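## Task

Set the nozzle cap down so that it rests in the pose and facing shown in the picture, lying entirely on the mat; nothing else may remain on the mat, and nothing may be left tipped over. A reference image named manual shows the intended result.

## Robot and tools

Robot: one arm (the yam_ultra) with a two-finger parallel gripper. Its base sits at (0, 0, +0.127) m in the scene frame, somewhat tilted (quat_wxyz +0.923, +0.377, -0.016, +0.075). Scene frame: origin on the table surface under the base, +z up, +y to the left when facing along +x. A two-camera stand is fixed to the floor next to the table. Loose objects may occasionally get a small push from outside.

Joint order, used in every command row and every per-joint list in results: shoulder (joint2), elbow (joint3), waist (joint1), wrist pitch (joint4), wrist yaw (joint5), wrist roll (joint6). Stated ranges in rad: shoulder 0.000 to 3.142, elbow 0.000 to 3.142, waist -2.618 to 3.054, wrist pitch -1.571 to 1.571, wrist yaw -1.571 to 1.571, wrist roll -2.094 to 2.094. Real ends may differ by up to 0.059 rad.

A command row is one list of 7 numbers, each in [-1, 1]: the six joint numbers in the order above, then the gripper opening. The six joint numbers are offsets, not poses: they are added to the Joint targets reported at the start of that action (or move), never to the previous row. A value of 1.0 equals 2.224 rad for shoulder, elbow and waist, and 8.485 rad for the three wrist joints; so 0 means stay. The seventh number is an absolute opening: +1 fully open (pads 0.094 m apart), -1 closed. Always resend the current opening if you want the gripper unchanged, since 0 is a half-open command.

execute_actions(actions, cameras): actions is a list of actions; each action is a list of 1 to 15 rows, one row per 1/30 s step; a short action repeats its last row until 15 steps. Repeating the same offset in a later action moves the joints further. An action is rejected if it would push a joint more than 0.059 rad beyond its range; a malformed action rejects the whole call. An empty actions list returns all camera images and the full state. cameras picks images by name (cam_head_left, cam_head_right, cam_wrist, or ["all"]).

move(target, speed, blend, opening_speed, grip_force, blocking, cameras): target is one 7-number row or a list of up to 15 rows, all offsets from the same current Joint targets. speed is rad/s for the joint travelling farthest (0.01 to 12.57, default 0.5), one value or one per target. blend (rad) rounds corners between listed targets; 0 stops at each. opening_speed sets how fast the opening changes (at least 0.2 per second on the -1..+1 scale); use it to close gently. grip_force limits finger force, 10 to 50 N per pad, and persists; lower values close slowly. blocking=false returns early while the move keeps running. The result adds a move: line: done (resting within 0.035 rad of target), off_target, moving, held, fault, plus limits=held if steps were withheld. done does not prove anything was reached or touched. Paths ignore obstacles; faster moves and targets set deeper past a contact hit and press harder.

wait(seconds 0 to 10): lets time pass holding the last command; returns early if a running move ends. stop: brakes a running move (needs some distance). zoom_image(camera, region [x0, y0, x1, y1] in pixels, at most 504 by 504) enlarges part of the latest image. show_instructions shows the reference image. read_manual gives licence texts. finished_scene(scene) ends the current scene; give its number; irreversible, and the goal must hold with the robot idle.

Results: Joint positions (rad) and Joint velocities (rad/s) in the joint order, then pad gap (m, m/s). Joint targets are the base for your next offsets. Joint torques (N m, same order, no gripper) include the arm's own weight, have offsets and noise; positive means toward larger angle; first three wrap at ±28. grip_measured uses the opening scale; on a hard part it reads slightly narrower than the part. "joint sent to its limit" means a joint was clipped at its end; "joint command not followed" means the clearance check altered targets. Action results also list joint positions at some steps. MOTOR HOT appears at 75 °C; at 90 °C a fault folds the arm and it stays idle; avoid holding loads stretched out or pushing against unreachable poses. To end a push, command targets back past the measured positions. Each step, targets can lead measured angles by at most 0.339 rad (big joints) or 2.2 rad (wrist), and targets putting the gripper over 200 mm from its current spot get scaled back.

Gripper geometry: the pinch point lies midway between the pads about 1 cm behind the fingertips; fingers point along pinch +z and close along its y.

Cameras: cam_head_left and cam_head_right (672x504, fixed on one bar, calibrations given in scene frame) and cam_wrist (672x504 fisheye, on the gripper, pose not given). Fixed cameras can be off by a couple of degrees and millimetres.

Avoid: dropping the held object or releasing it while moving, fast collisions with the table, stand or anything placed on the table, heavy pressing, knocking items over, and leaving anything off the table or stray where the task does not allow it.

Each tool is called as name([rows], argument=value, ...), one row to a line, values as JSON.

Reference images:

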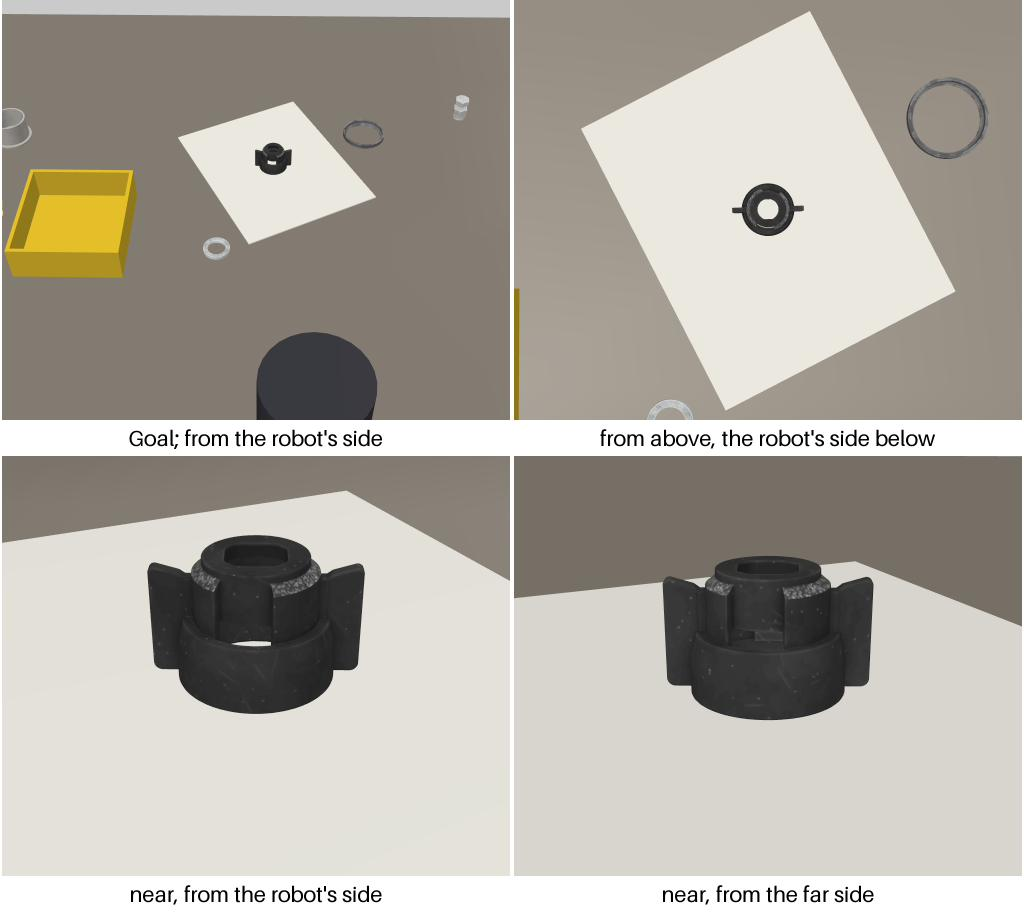

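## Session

execute_actions(actions=[])

zoom_image(camera="cam_head_right", region=[200, 130, 500, 420])

zoom_image(camera="cam_head_left", region=[200, 130, 500, 420])

zoom_image(camera="cam_wrist", region=[60, 0, 460, 340])

Scene clock: 0.00 s.
grip_measured=+1.000
Joint names: [shoulder, elbow, waist, wrist pitch, wrist yaw, wrist roll]
Joint positions: [1.759 1.458 -0.602 -1.309 -0.973 -1.954 0.094]
Joint velocities: within noise
Joint torques (N m): no reading
Heat: 25 °C.
Joint targets: [1.747 1.466 -0.586 -1.316 -0.991 -1.954]
Tool commands: gripper/opening=+1.0

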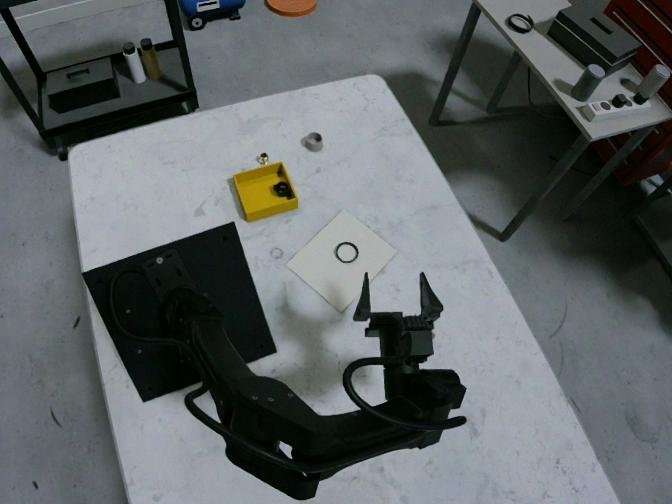

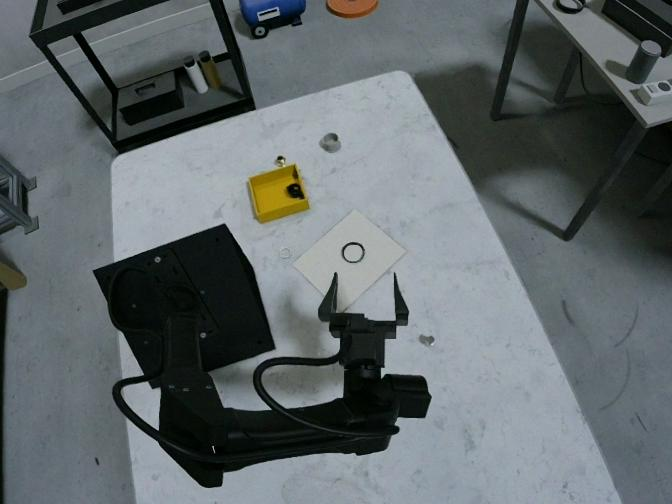

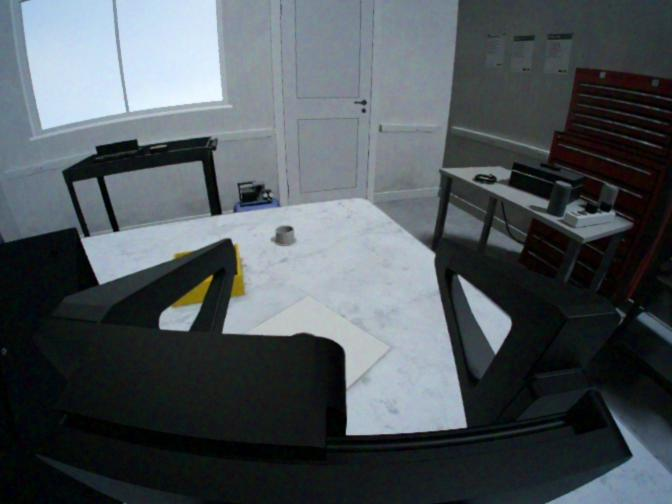

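Scaled by 1.680 from the camera's 672x504 image, which has a finer 960x720 frame.

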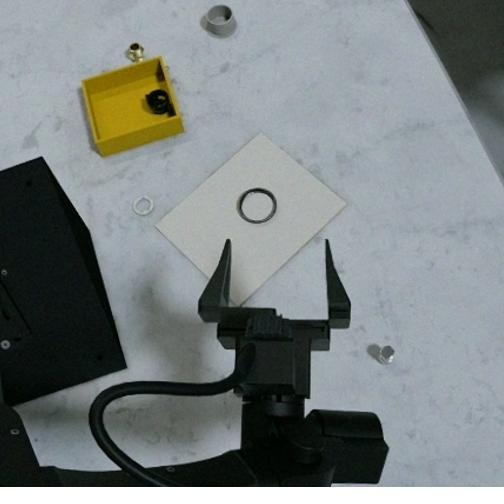

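Scaled by 1.680 from the camera's 672x504 image, which has a finer 960x720 frame.

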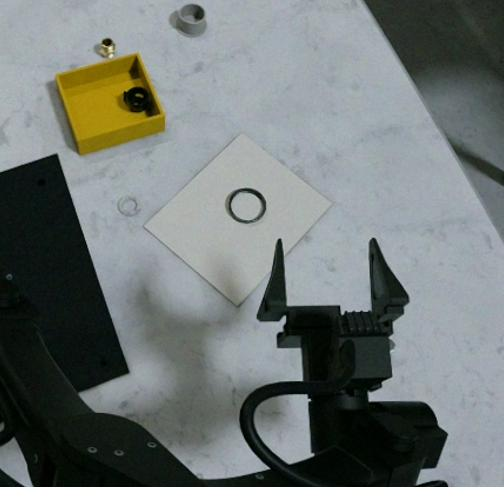

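Scaled by 1.260 from the camera's 672x504 image, which has a finer 960x720 frame.

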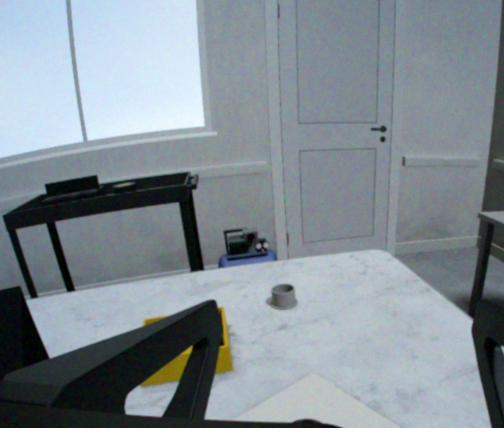

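move(target=[0.3168, 0.0358, 0.3590, 0.0436, 0.2028, 0.0447, -1.0], speed=1.3, cameras=["all"])

Scene clock: 73.80 s.
grip_measured=-0.975
Joint names: [shoulder, elbow, waist, wrist pitch, wrist yaw, wrist roll]
Joint positions: [2.446 1.52 0.188 -0.958 0.732 -1.58 0.001]
Joint torques (N m): [-7.23 6.26 8.01 0.22 -0.04 0.06]
Heat: 27 °C.
Joint targets: [2.451 1.545 0.213 -0.946 0.730 -1.575]
move: done

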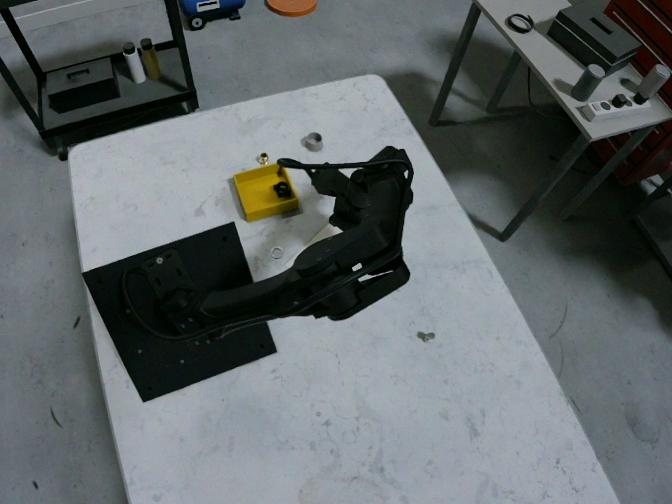

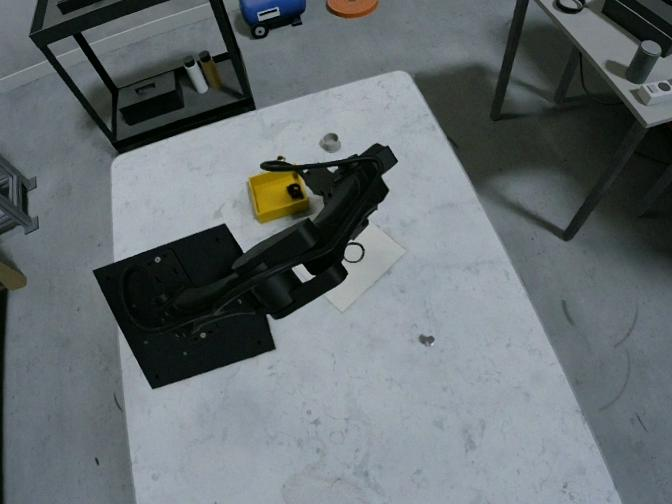

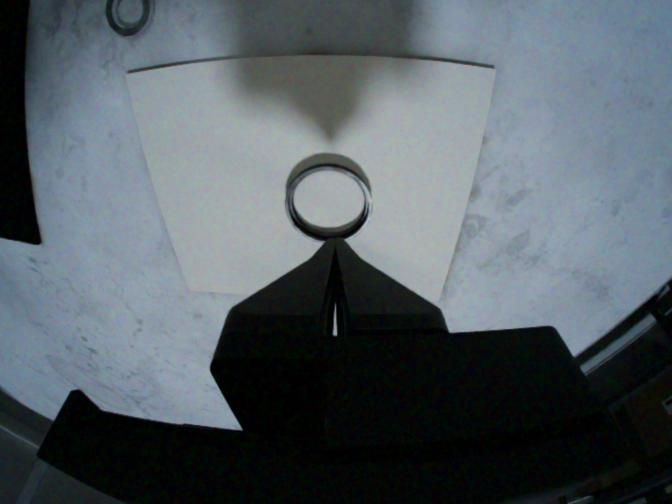

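move(target=[0.0081, -0.0728, -0.0570, 0.0311, 0.0024, -0.0198, 0.53], speed=0.35, cameras=["cam_wrist"])

Scene clock: 161.07 s.
grip_measured=+0.528
Joint names: [shoulder, elbow, waist, wrist pitch, wrist yaw, wrist roll]
Joint positions: [2.459 1.39 0.076 -0.693 0.753 -1.737 0.072]
Joint torques (N m): [-6.75 3.03 6.9 0.21 -0.05 -0.02]
Heat: 30 °C.
Joint targets: [2.469 1.383 0.086 -0.682 0.750 -1.743]
move: done
Images, in order (width x height): cam_wrist 672x504.

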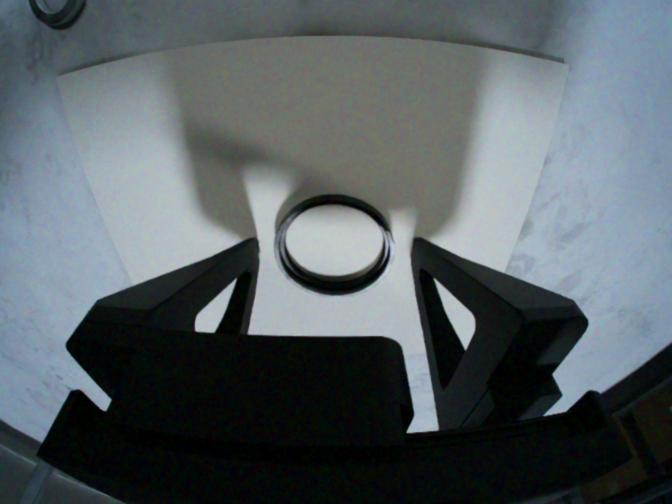

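move(target=[0.0032, -0.0038, -0.0048, 0.0030, 0.0003, -0.0017, 0.53], speed=0.05, cameras=["cam_wrist"])

zoom_image(camera="cam_wrist", region=[226, 150, 446, 340])

Scene clock: 168.57 s.
grip_measured=+0.528
Joint names: [shoulder, elbow, waist, wrist pitch, wrist yaw, wrist roll]
Joint positions: [2.461 1.385 0.07 -0.668 0.757 -1.751 0.072]
Joint torques (N m): [-6.3 2.62 6.63 0.23 -0.09 -0.04]
Heat: 30 °C.
Joint targets: [2.476 1.375 0.075 -0.656 0.753 -1.758]
move: done
Images, in order (width x height): cam_wrist 672x504.

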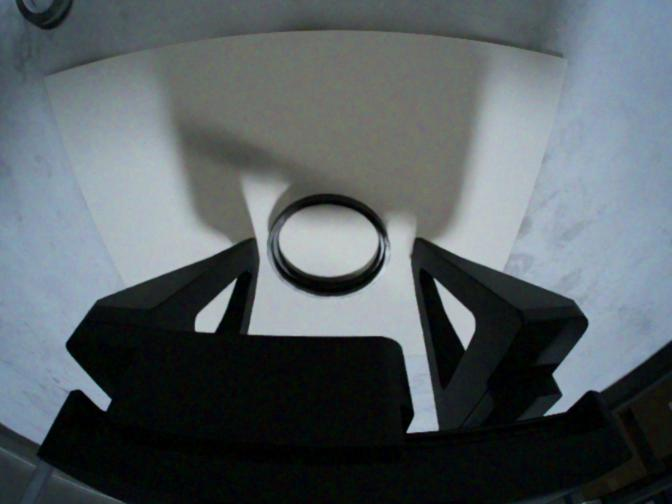

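Scaled by 2.291 from the camera's 672x504 image, which has a finer 960x720 frame.

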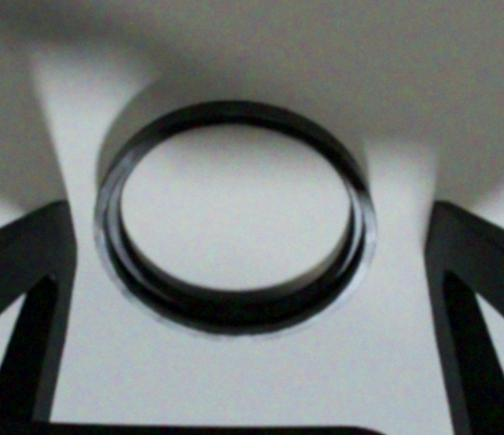

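move(target=[0.0032, -0.0032, -0.0030, 0.0022, 0.0002, -0.0012, 0.53], speed=0.05, cameras=["cam_wrist"])

zoom_image(camera="cam_wrist", region=[226, 150, 446, 340])

Scene clock: 173.87 s.
grip_measured=+0.528
Joint names: [shoulder, elbow, waist, wrist pitch, wrist yaw, wrist roll]
Joint positions: [2.461 1.379 0.07 -0.657 0.762 -1.761 0.072]
Joint torques (N m): [-5.75 2.52 6.11 0.31 -0.09 -0.04]
Heat: 29 °C.
Joint targets: [2.483 1.368 0.068 -0.638 0.755 -1.768]
move: done
Images, in order (width x height): cam_wrist 672x504.

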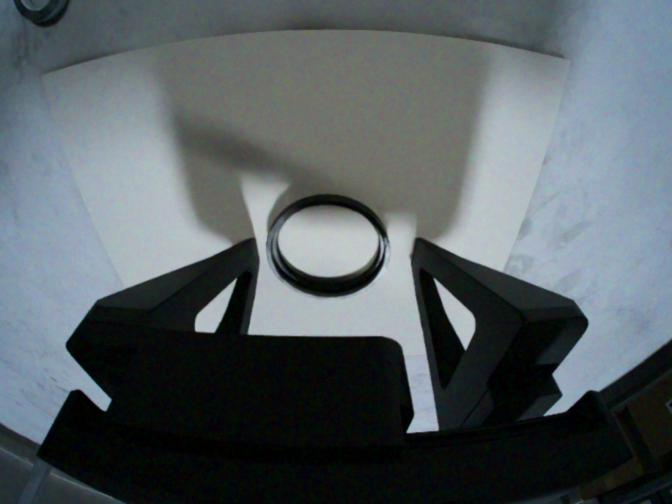

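Scaled by 2.291 from the camera's 672x504 image, which has a finer 960x720 frame.

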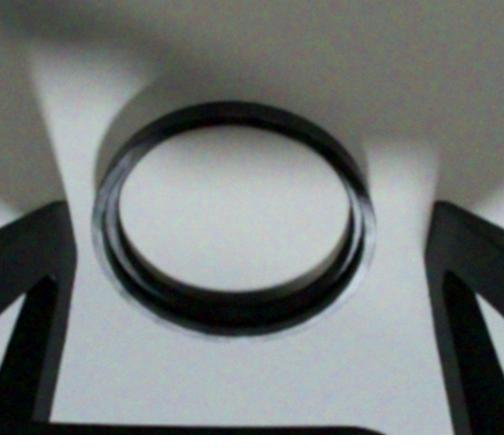

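move(target=[-0.0032, 0.0032, 0.0030, -0.0022, -0.0002, 0.0012, 0.0], speed=0.1, opening_speed=0.4, grip_force=25, cameras=["cam_wrist"])

Scene clock: 186.20 s.
grip_measured=+0.149
Joint names: [shoulder, elbow, waist, wrist pitch, wrist yaw, wrist roll]
Joint positions: [2.461 1.379 0.07 -0.648 0.76 -1.761 0.054]
Joint torques (N m): [-6.34 3.12 6.64 0.07 -0.08 0.09]
Heat: 29 °C.
Joint targets: [2.476 1.375 0.075 -0.656 0.753 -1.757]
grip_force (N): 25
move: done
Images, in order (width x height): cam_wrist 672x504.

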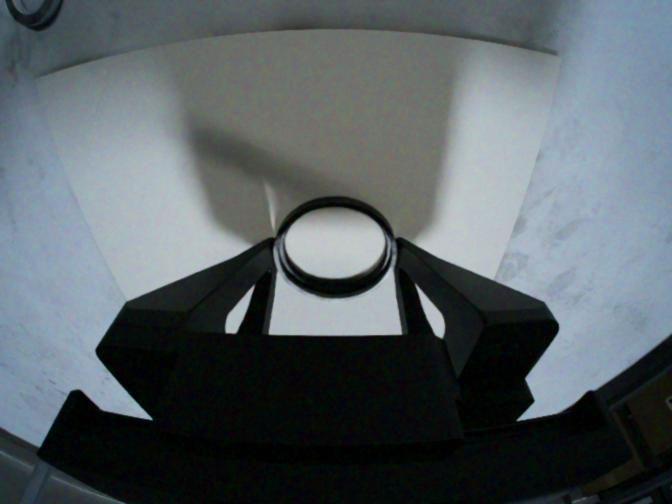

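move([
  [-0.0342, 0.0292, 0.0337, -0.0193, -0.0009, 0.0067, 0.0],
  [-0.0746, 0.1529, -0.0764, -0.0379, 0.0024, -0.0169, 0.0],
], speed=[0.25, 0.4], blend=[0.03, 0], cameras=["cam_wrist"])

Scene clock: 208.60 s.
grip_measured=+0.148
Joint names: [shoulder, elbow, waist, wrist pitch, wrist yaw, wrist roll]
Joint positions: [2.337 1.698 -0.114 -0.957 0.78 -1.895 0.054]
Joint torques (N m): [-10.67 5.37 8.08 -0.08 -0.08 -0.03]
Heat: 29 °C.
Joint targets: [2.310 1.715 -0.095 -0.978 0.773 -1.901]
grip_force (N): 25
move: done
Images, in order (width x height): cam_wrist 672x504.

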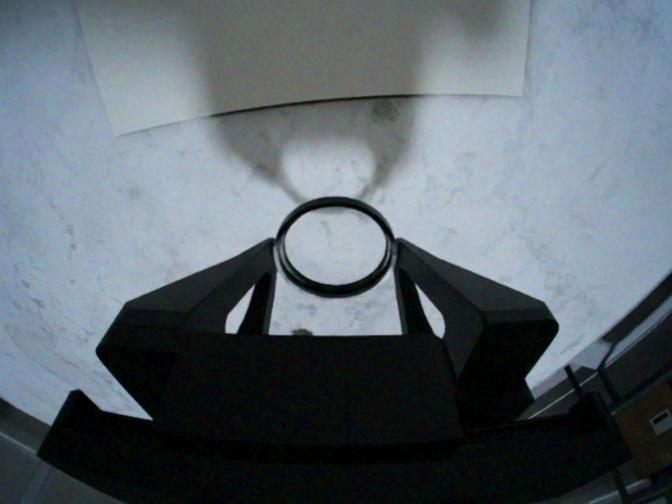

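move(target=[0.0299, -0.0380, -0.0283, 0.0224, -0.0008, 0, 0.0], speed=0.12, cameras=["cam_wrist"])

Scene clock: 221.30 s.
grip_measured=+0.148
Joint names: [shoulder, elbow, waist, wrist pitch, wrist yaw, wrist roll]
Joint positions: [2.363 1.639 -0.165 -0.802 0.78 -1.896 0.054]
Joint torques (N m): [-7.2 2.88 7.21 0.25 -0.15 -0.02]
Heat: 30 °C.
Joint targets: [2.377 1.630 -0.158 -0.788 0.766 -1.901]
grip_force (N): 25
move: done
Images, in order (width x height): cam_wrist 672x504.

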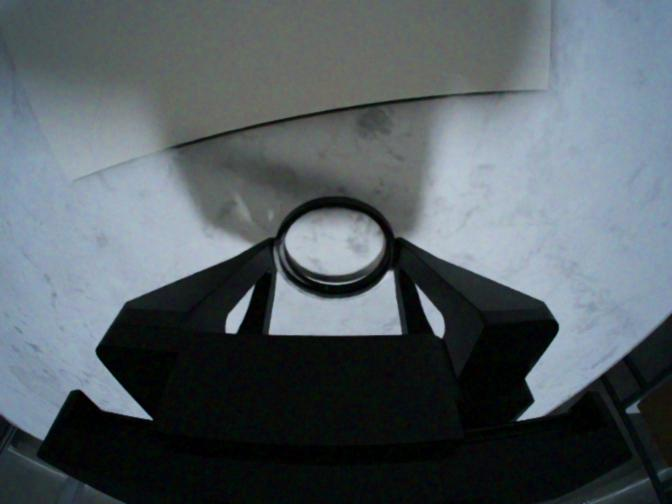

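move(target=[0.0018, -0.0024, -0.0026, 0.0016, 0, 0, 0.0], speed=0.05, cameras=["cam_wrist"])

zoom_image(camera="cam_wrist", region=[226, 150, 446, 340])

Scene clock: 227.33 s.
grip_measured=+0.148
Joint names: [shoulder, elbow, waist, wrist pitch, wrist yaw, wrist roll]
Joint positions: [2.363 1.638 -0.165 -0.793 0.779 -1.896 0.054]
Joint torques (N m): [-6.9 2.65 6.94 0.31 -0.14 -0.02]
Heat: 30 °C.
Joint targets: [2.381 1.625 -0.164 -0.774 0.766 -1.901]
grip_force (N): 25
move: done
Images, in order (width x height): cam_wrist 672x504.

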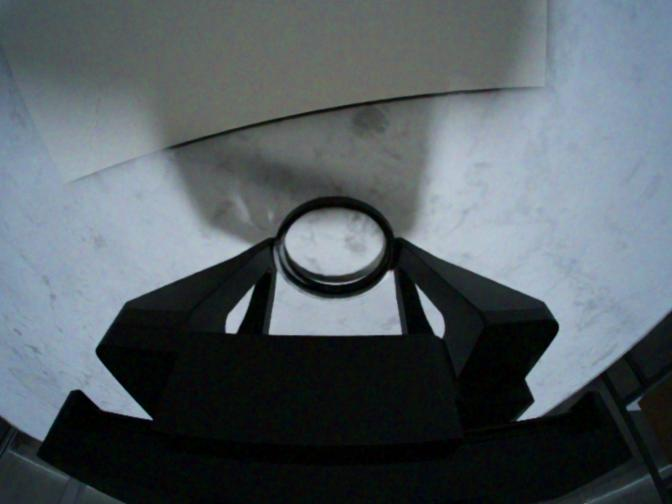

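Scaled by 2.291 from the camera's 672x504 image, which has a finer 960x720 frame.

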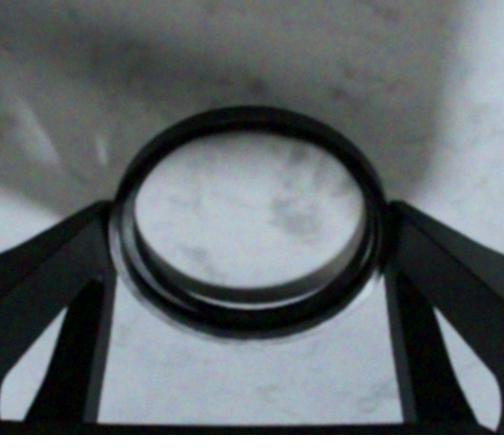

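move(target=[0.0036, -0.0024, -0.0026, 0.0008, 0, 0, 0.0], speed=0.05)

Scene clock: 232.50 s.
grip_measured=+0.148
Joint names: [shoulder, elbow, waist, wrist pitch, wrist yaw, wrist roll]
Joint positions: [2.363 1.636 -0.165 -0.79 0.78 -1.896 0.054]
Joint torques (N m): [-6.22 2.33 6.5 0.35 -0.15 -0.02]
Heat: 30 °C.
Joint targets: [2.389 1.620 -0.169 -0.768 0.766 -1.901]
grip_force (N): 25
move: done

move([
  [-0.0036, 0.0024, 0.0026, -0.0008, 0, 0, 0.35],
  [-0.0355, 0.0427, 0.0333, -0.0247, 0.0008, 0, 0.35],
  [0.2135, 0.1035, 0.3807, -0.0462, -0.0291, 0.0826, 0.35],
], speed=[0.1, 0.25, 0.9], blend=[0, 0.06, 0], opening_speed=0.5, cameras=["all"])

Scene clock: 260.37 s.
grip_measured=+0.348
Joint names: [shoulder, elbow, waist, wrist pitch, wrist yaw, wrist roll]
Joint positions: [2.864 1.819 0.672 -1.143 0.531 -1.206 0.063]
Joint torques (N m): [-9.69 7.75 5.56 0 -0.12 0.14]
Heat: 30 °C.
Joint targets: [2.864 1.850 0.677 -1.159 0.519 -1.200]
grip_force (N): 25
move: done

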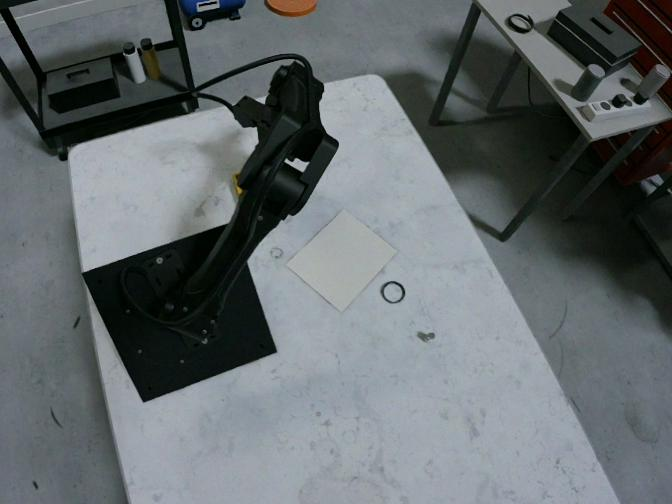

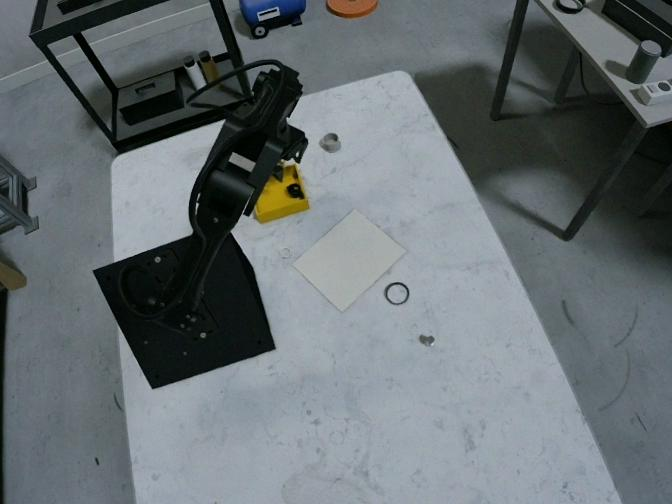

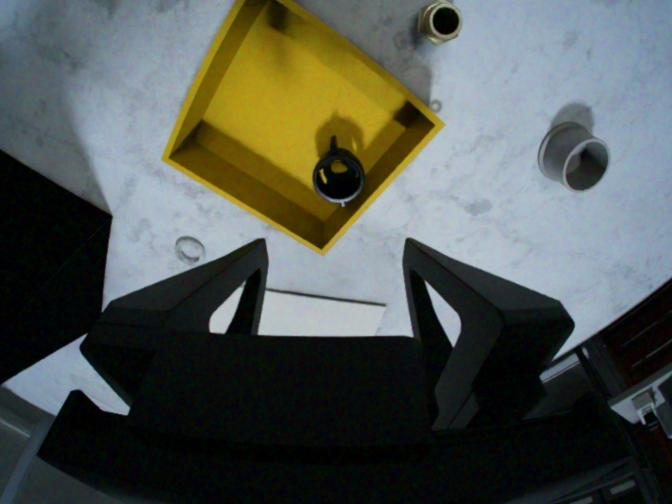

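zoom_image(camera="cam_wrist", region=[280, 110, 400, 230])

zoom_image(camera="cam_head_right", region=[235, 140, 335, 230])

Scaled by 4.200 from the camera's 672x504 image, which has a finer 960x720 frame.

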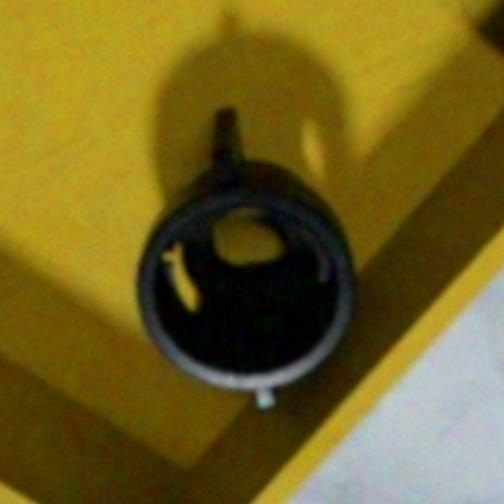

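Scaled by 5.040 from the camera's 672x504 image, which has a finer 960x720 frame.

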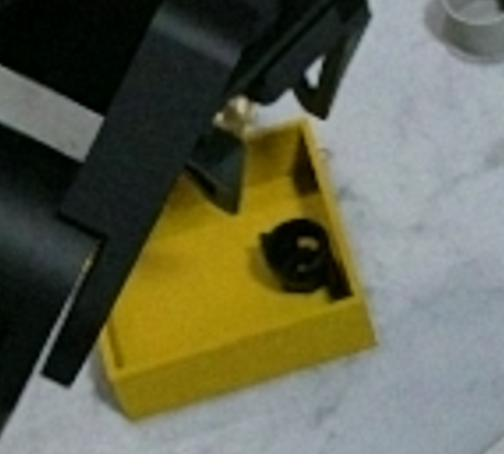

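move(target=[0.0162, -0.0508, -0.0211, 0.0193, 0.0019, 0.1756, -0.15], speed=1.2, grip_force=50, cameras=["cam_wrist"])

zoom_image(camera="cam_wrist", region=[216, 100, 456, 300])

Scene clock: 564.23 s.
grip_measured=-0.148
Joint names: [shoulder, elbow, waist, wrist pitch, wrist yaw, wrist roll]
Joint positions: [2.888 1.744 0.625 -1.016 0.531 0.284 0.04]
Joint torques (N m): [-8.77 4.23 5.45 0.32 0.01 0.12]
Heat: 29 °C.
Joint targets: [2.900 1.737 0.630 -0.996 0.536 0.290]
move: done
Images, in order (width x height): cam_wrist 672x504.

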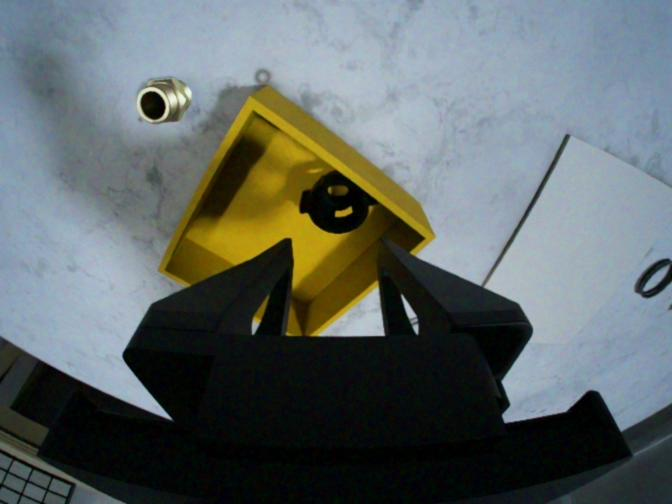

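Scaled by 2.100 from the camera's 672x504 image, which has a finer 960x720 frame.

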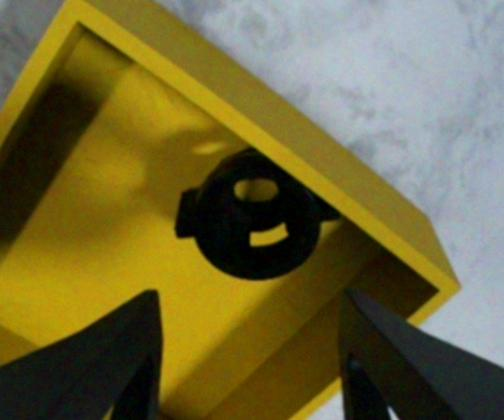

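move(target=[0.0016, -0.0093, 0.0002, 0.0029, 0.0006, 0.0791, -0.085], speed=1.2, cameras=["cam_wrist"])

zoom_image(camera="cam_wrist", region=[216, 100, 456, 300])

Scene clock: 678.90 s.
grip_measured=-0.087
Joint names: [shoulder, elbow, waist, wrist pitch, wrist yaw, wrist roll]
Joint positions: [2.888 1.725 0.625 -0.988 0.531 0.955 0.043]
Joint torques (N m): [-8.36 4.1 5.5 0.29 0.04 0.11]
Heat: 30 °C.
Joint targets: [2.903 1.716 0.631 -0.971 0.541 0.961]
move: done
Images, in order (width x height): cam_wrist 672x504.

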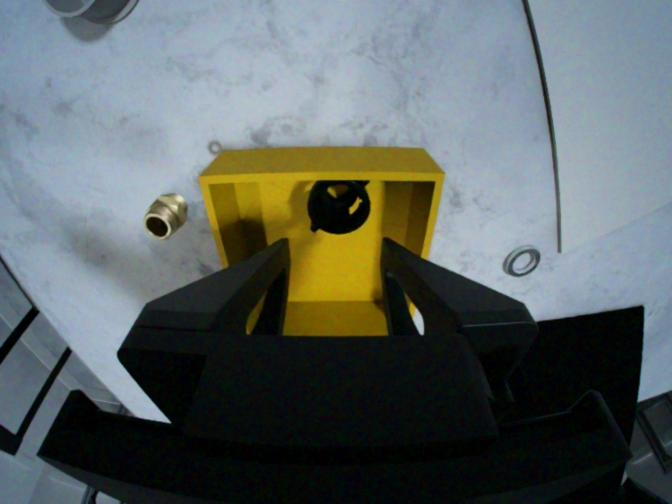

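Scaled by 2.100 from the camera's 672x504 image, which has a finer 960x720 frame.

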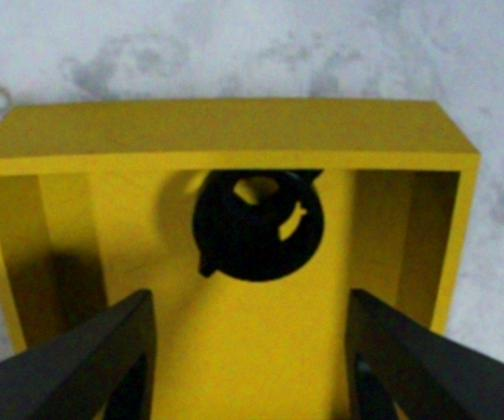

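move(target=[0.0220, -0.0270, -0.0252, 0.0160, 0.0040, -0.0067, -0.085], speed=0.15, cameras=["cam_wrist"])

zoom_image(camera="cam_wrist", region=[236, 150, 436, 320])

Scene clock: 699.07 s.
grip_measured=-0.087
Joint names: [shoulder, elbow, waist, wrist pitch, wrist yaw, wrist roll]
Joint positions: [2.94 1.663 0.569 -0.853 0.561 0.909 0.043]
Joint torques (N m): [-8.69 3.78 5.6 0.31 0.09 0]
Heat: 30 °C.
Joint targets: [2.952 1.656 0.575 -0.835 0.575 0.904]
move: done
Images, in order (width x height): cam_wrist 672x504.

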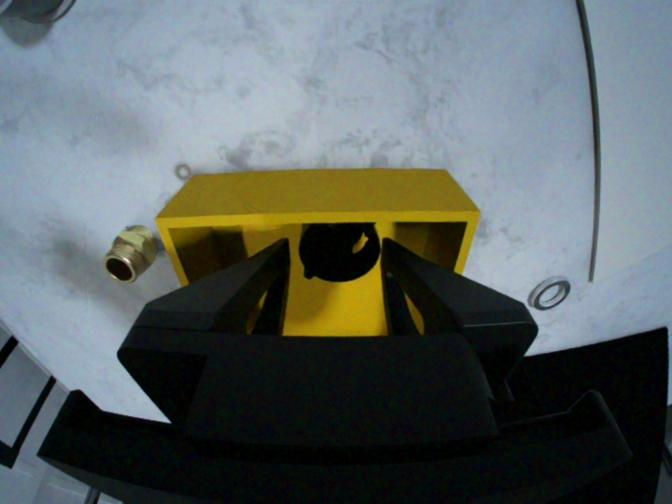

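Scaled by 2.520 from the camera's 672x504 image, which has a finer 960x720 frame.

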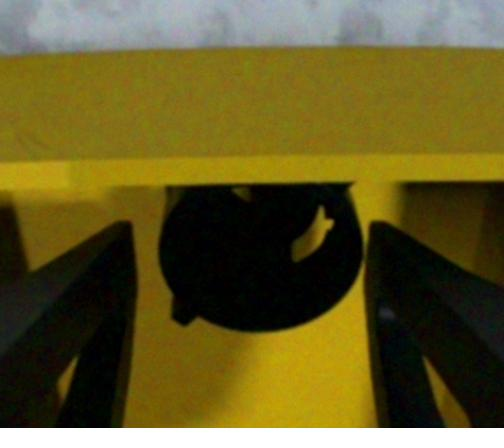

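move(target=[0, 0, 0, 0, 0, 0, -0.42], opening_speed=0.4, grip_force=35, cameras=["cam_wrist"])

zoom_image(camera="cam_wrist", region=[236, 150, 436, 320])

Scene clock: 707.10 s.
grip_measured=-0.284
Joint names: [shoulder, elbow, waist, wrist pitch, wrist yaw, wrist roll]
Joint positions: [2.94 1.663 0.569 -0.852 0.562 0.909 0.034]
Joint torques (N m): [-8.77 3.89 5.6 0.27 0.08 -0.02]
Heat: 30 °C.
Joint targets: [2.952 1.656 0.575 -0.836 0.575 0.904]
grip_force (N): 35
move: done
Images, in order (width x height): cam_wrist 672x504.

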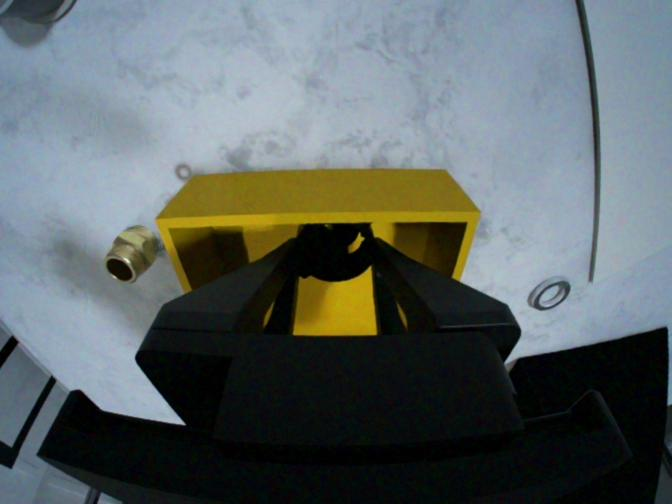

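Scaled by 2.520 from the camera's 672x504 image, which has a finer 960x720 frame.

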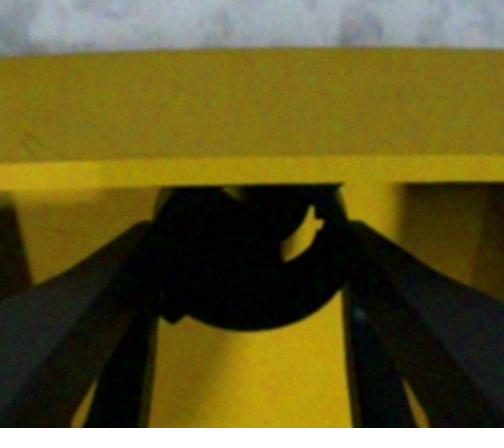

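move([
  [-0.0423, 0.0558, 0.0517, -0.0311, -0.0071, 0.0110, -0.42],
  [-0.4798, -0.2064, -0.3008, -0.0048, 0.0237, -0.0979, -0.42],
], speed=[0.3, 0.9], blend=[0.06, 0], cameras=["cam_wrist", "cam_head_right"])

Scene clock: 769.00 s.
grip_measured=-0.284
Joint names: [shoulder, elbow, waist, wrist pitch, wrist yaw, wrist roll]
Joint positions: [1.902 1.205 -0.112 -0.896 0.769 0.079 0.034]
Joint torques (N m): [-7.3 3.15 6.08 0.29 0.03 -0.02]
Heat: 30 °C.
Joint targets: [1.885 1.197 -0.094 -0.876 0.776 0.074]
grip_force (N): 35
move: done
Images, in order (width x height): cam_head_right 672x504, cam_wrist 672x504.

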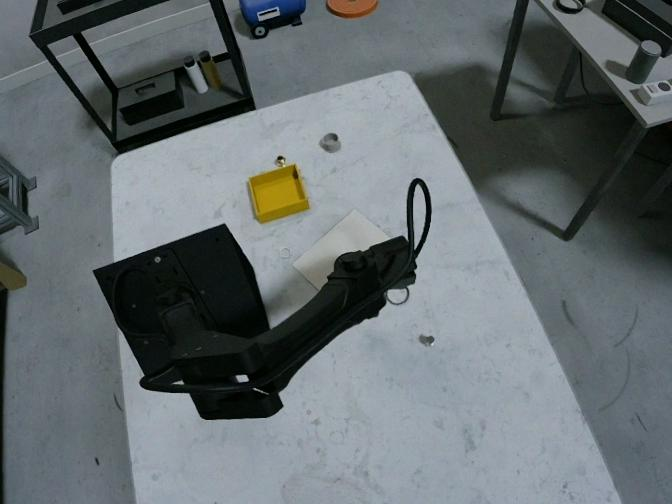

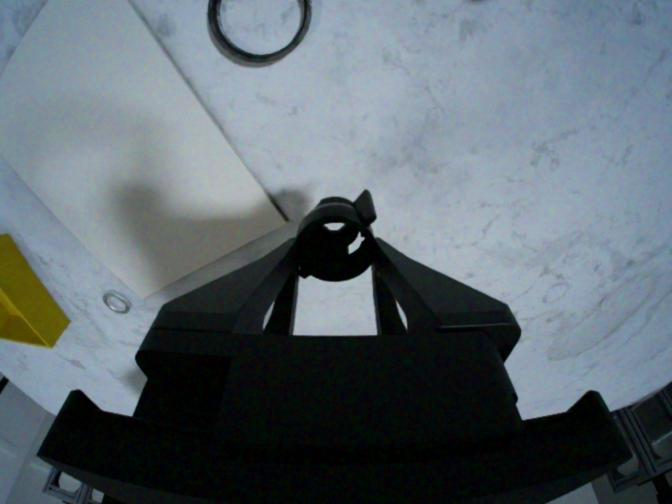

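move([
  [0.0346, -0.0378, -0.0416, 0.0261, 0, -0.0158, -0.42],
  [0.0378, -0.0429, -0.0480, 0.0299, 0, -0.0182, -0.42],
], speed=[0.3, 0.05], blend=[0.004, 0], cameras=["cam_wrist"])

zoom_image(camera="cam_wrist", region=[236, 150, 436, 320])

Scene clock: 781.83 s.
grip_measured=-0.284
Joint names: [shoulder, elbow, waist, wrist pitch, wrist yaw, wrist roll]
Joint positions: [1.959 1.109 -0.206 -0.642 0.771 -0.076 0.034]
Joint torques (N m): [-5.44 2.71 5.33 0.29 0.04 -0.02]
Heat: 30 °C.
Joint targets: [1.969 1.102 -0.201 -0.622 0.776 -0.081]
grip_force (N): 35
move: done
Images, in order (width x height): cam_wrist 672x504.

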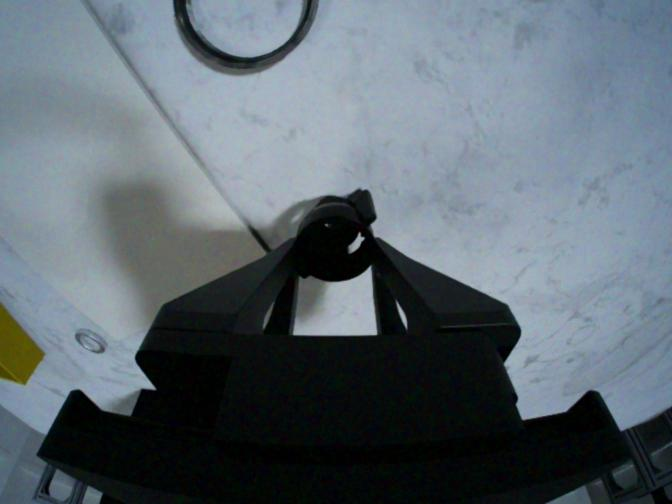

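Scaled by 2.520 from the camera's 672x504 image, which has a finer 960x720 frame.

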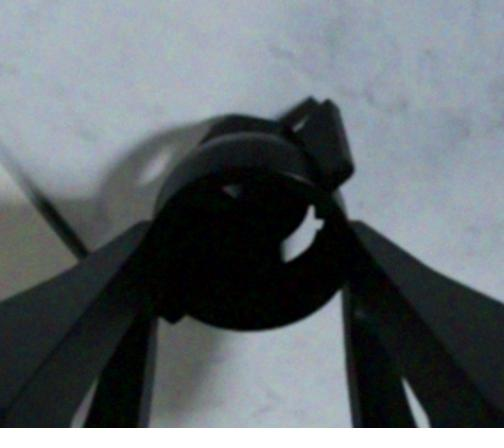

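move(target=[0.0014, -0.0025, -0.0028, 0.0017, 0, -0.0010, -0.42], speed=0.05, cameras=["cam_wrist"])

zoom_image(camera="cam_wrist", region=[236, 150, 436, 320])

Scene clock: 789.70 s.
grip_measured=-0.284
Joint names: [shoulder, elbow, waist, wrist pitch, wrist yaw, wrist roll]
Joint positions: [1.959 1.109 -0.212 -0.628 0.771 -0.084 0.034]
Joint torques (N m): [-5.23 2.25 5.33 0.33 0.02 -0.01]
Heat: 30 °C.
Joint targets: [1.972 1.096 -0.207 -0.608 0.776 -0.089]
grip_force (N): 35
move: done
Images, in order (width x height): cam_wrist 672x504.

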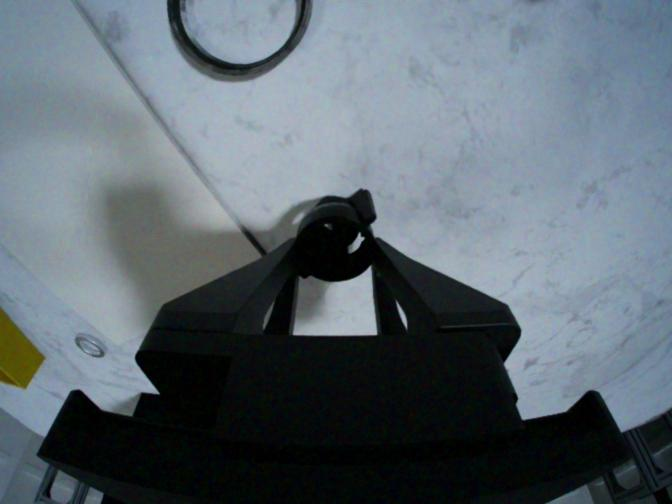

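Scaled by 2.520 from the camera's 672x504 image, which has a finer 960x720 frame.

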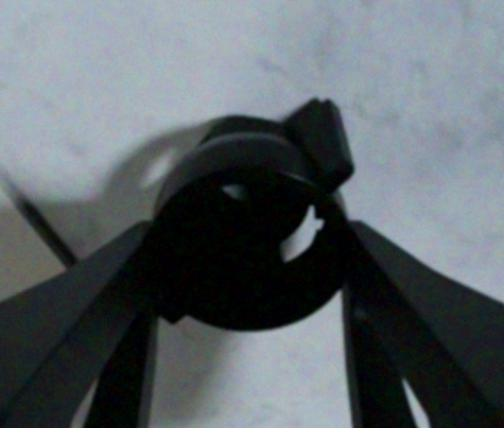

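move(target=[0.0027, -0.0025, -0.0030, 0.0020, 0, -0.0012, -0.42], speed=0.05)

Scene clock: 793.80 s.
grip_measured=-0.284
Joint names: [shoulder, elbow, waist, wrist pitch, wrist yaw, wrist roll]
Joint positions: [1.96 1.104 -0.212 -0.623 0.772 -0.094 0.034]
Joint torques (N m): [-4.74 2.17 4.9 0.4 0.04 -0.06]
Heat: 30 °C.
Joint targets: [1.978 1.090 -0.214 -0.591 0.776 -0.100]
grip_force (N): 35
move: done

move([
  [-0.0027, 0.0025, 0.0030, -0.0020, 0, 0.0012, 0.32],
  [-0.0418, 0.0585, 0.0603, -0.0376, 0, 0.0204, 0.32],
  [-0.2761, -0.1547, -0.2145, 0.0265, -0.1186, -0.1652, 0.32],
], speed=[0.1, 0.35, 0.9], blend=[0, 0.05, 0], opening_speed=0.5, cameras=["cam_wrist", "cam_head_right"])

zoom_image(camera="cam_wrist", region=[236, 110, 436, 280])

Scene clock: 847.30 s.
grip_measured=+0.318
Joint names: [shoulder, elbow, waist, wrist pitch, wrist yaw, wrist roll]
Joint positions: [1.39 0.755 -0.693 -0.38 -0.204 -1.495 0.062]
Joint torques (N m): [-7.72 2.54 2.62 0.33 -0.58 -0.04]
Heat: 29 °C.
Joint targets: [1.364 0.746 -0.691 -0.366 -0.231 -1.501]
grip_force (N): 35
move: done
Images, in order (width x height): cam_head_right 672x504, cam_wrist 672x504.

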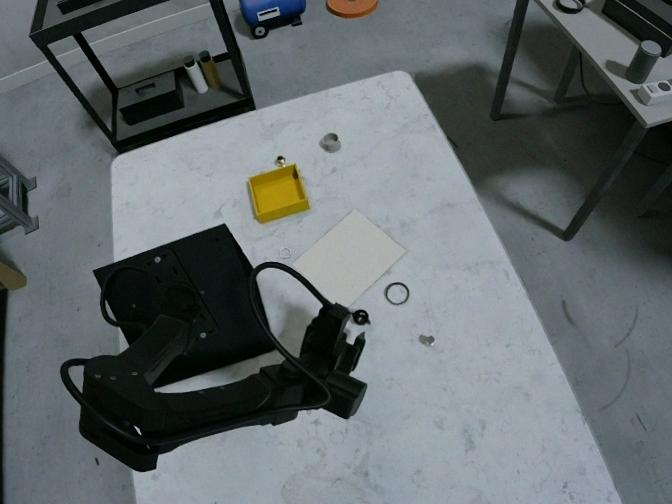

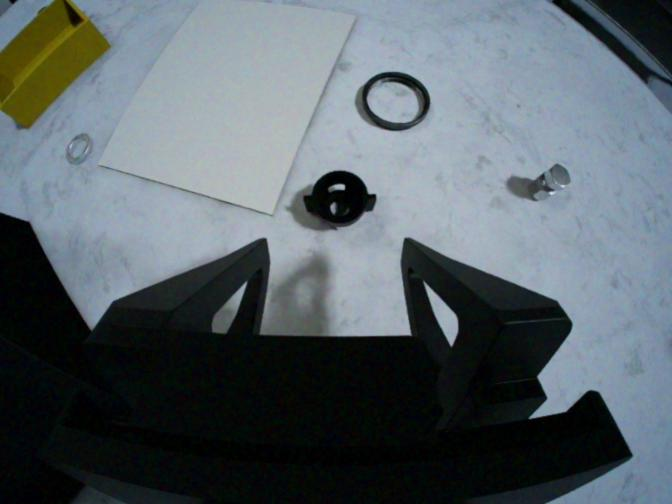

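Scaled by 2.520 from the camera's 672x504 image, which has a finer 960x720 frame.

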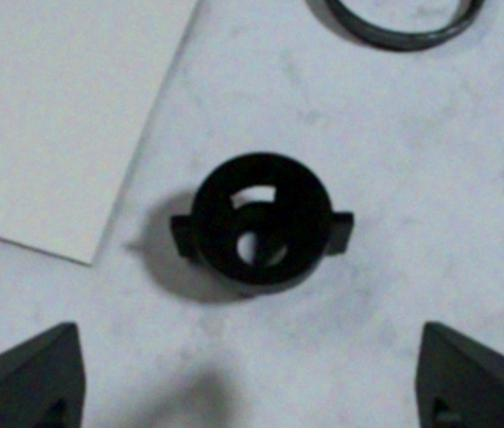

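move(target=[0.1358, -0.0047, 0.0220, 0.0336, 0.0072, 0.0050, 0.32], speed=0.25, cameras=["cam_wrist"])

zoom_image(camera="cam_wrist", region=[236, 150, 436, 320])

Scene clock: 875.37 s.
grip_measured=+0.318
Joint names: [shoulder, elbow, waist, wrist pitch, wrist yaw, wrist roll]
Joint positions: [1.657 0.742 -0.667 -0.096 -0.155 -1.464 0.062]
Joint torques (N m): [-5.29 1.68 5.05 0.38 -0.49 0.09]
Heat: 29 °C.
Joint targets: [1.666 0.736 -0.642 -0.081 -0.169 -1.459]
grip_force (N): 35
move: done
Images, in order (width x height): cam_wrist 672x504.

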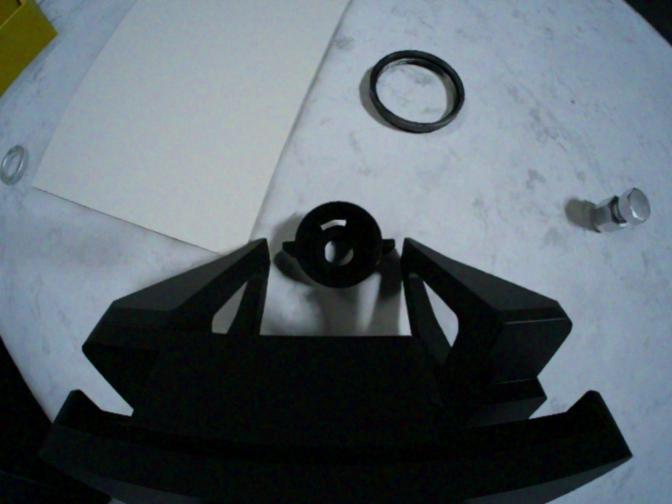

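Scaled by 2.520 from the camera's 672x504 image, which has a finer 960x720 frame.

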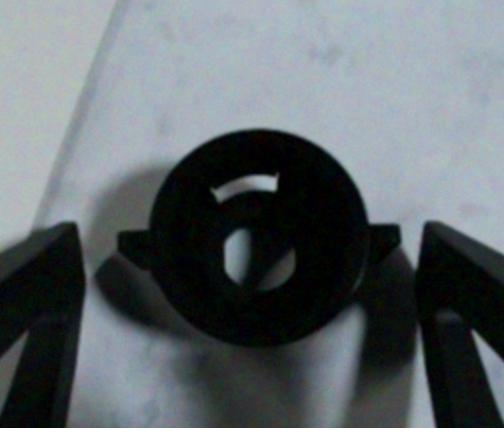

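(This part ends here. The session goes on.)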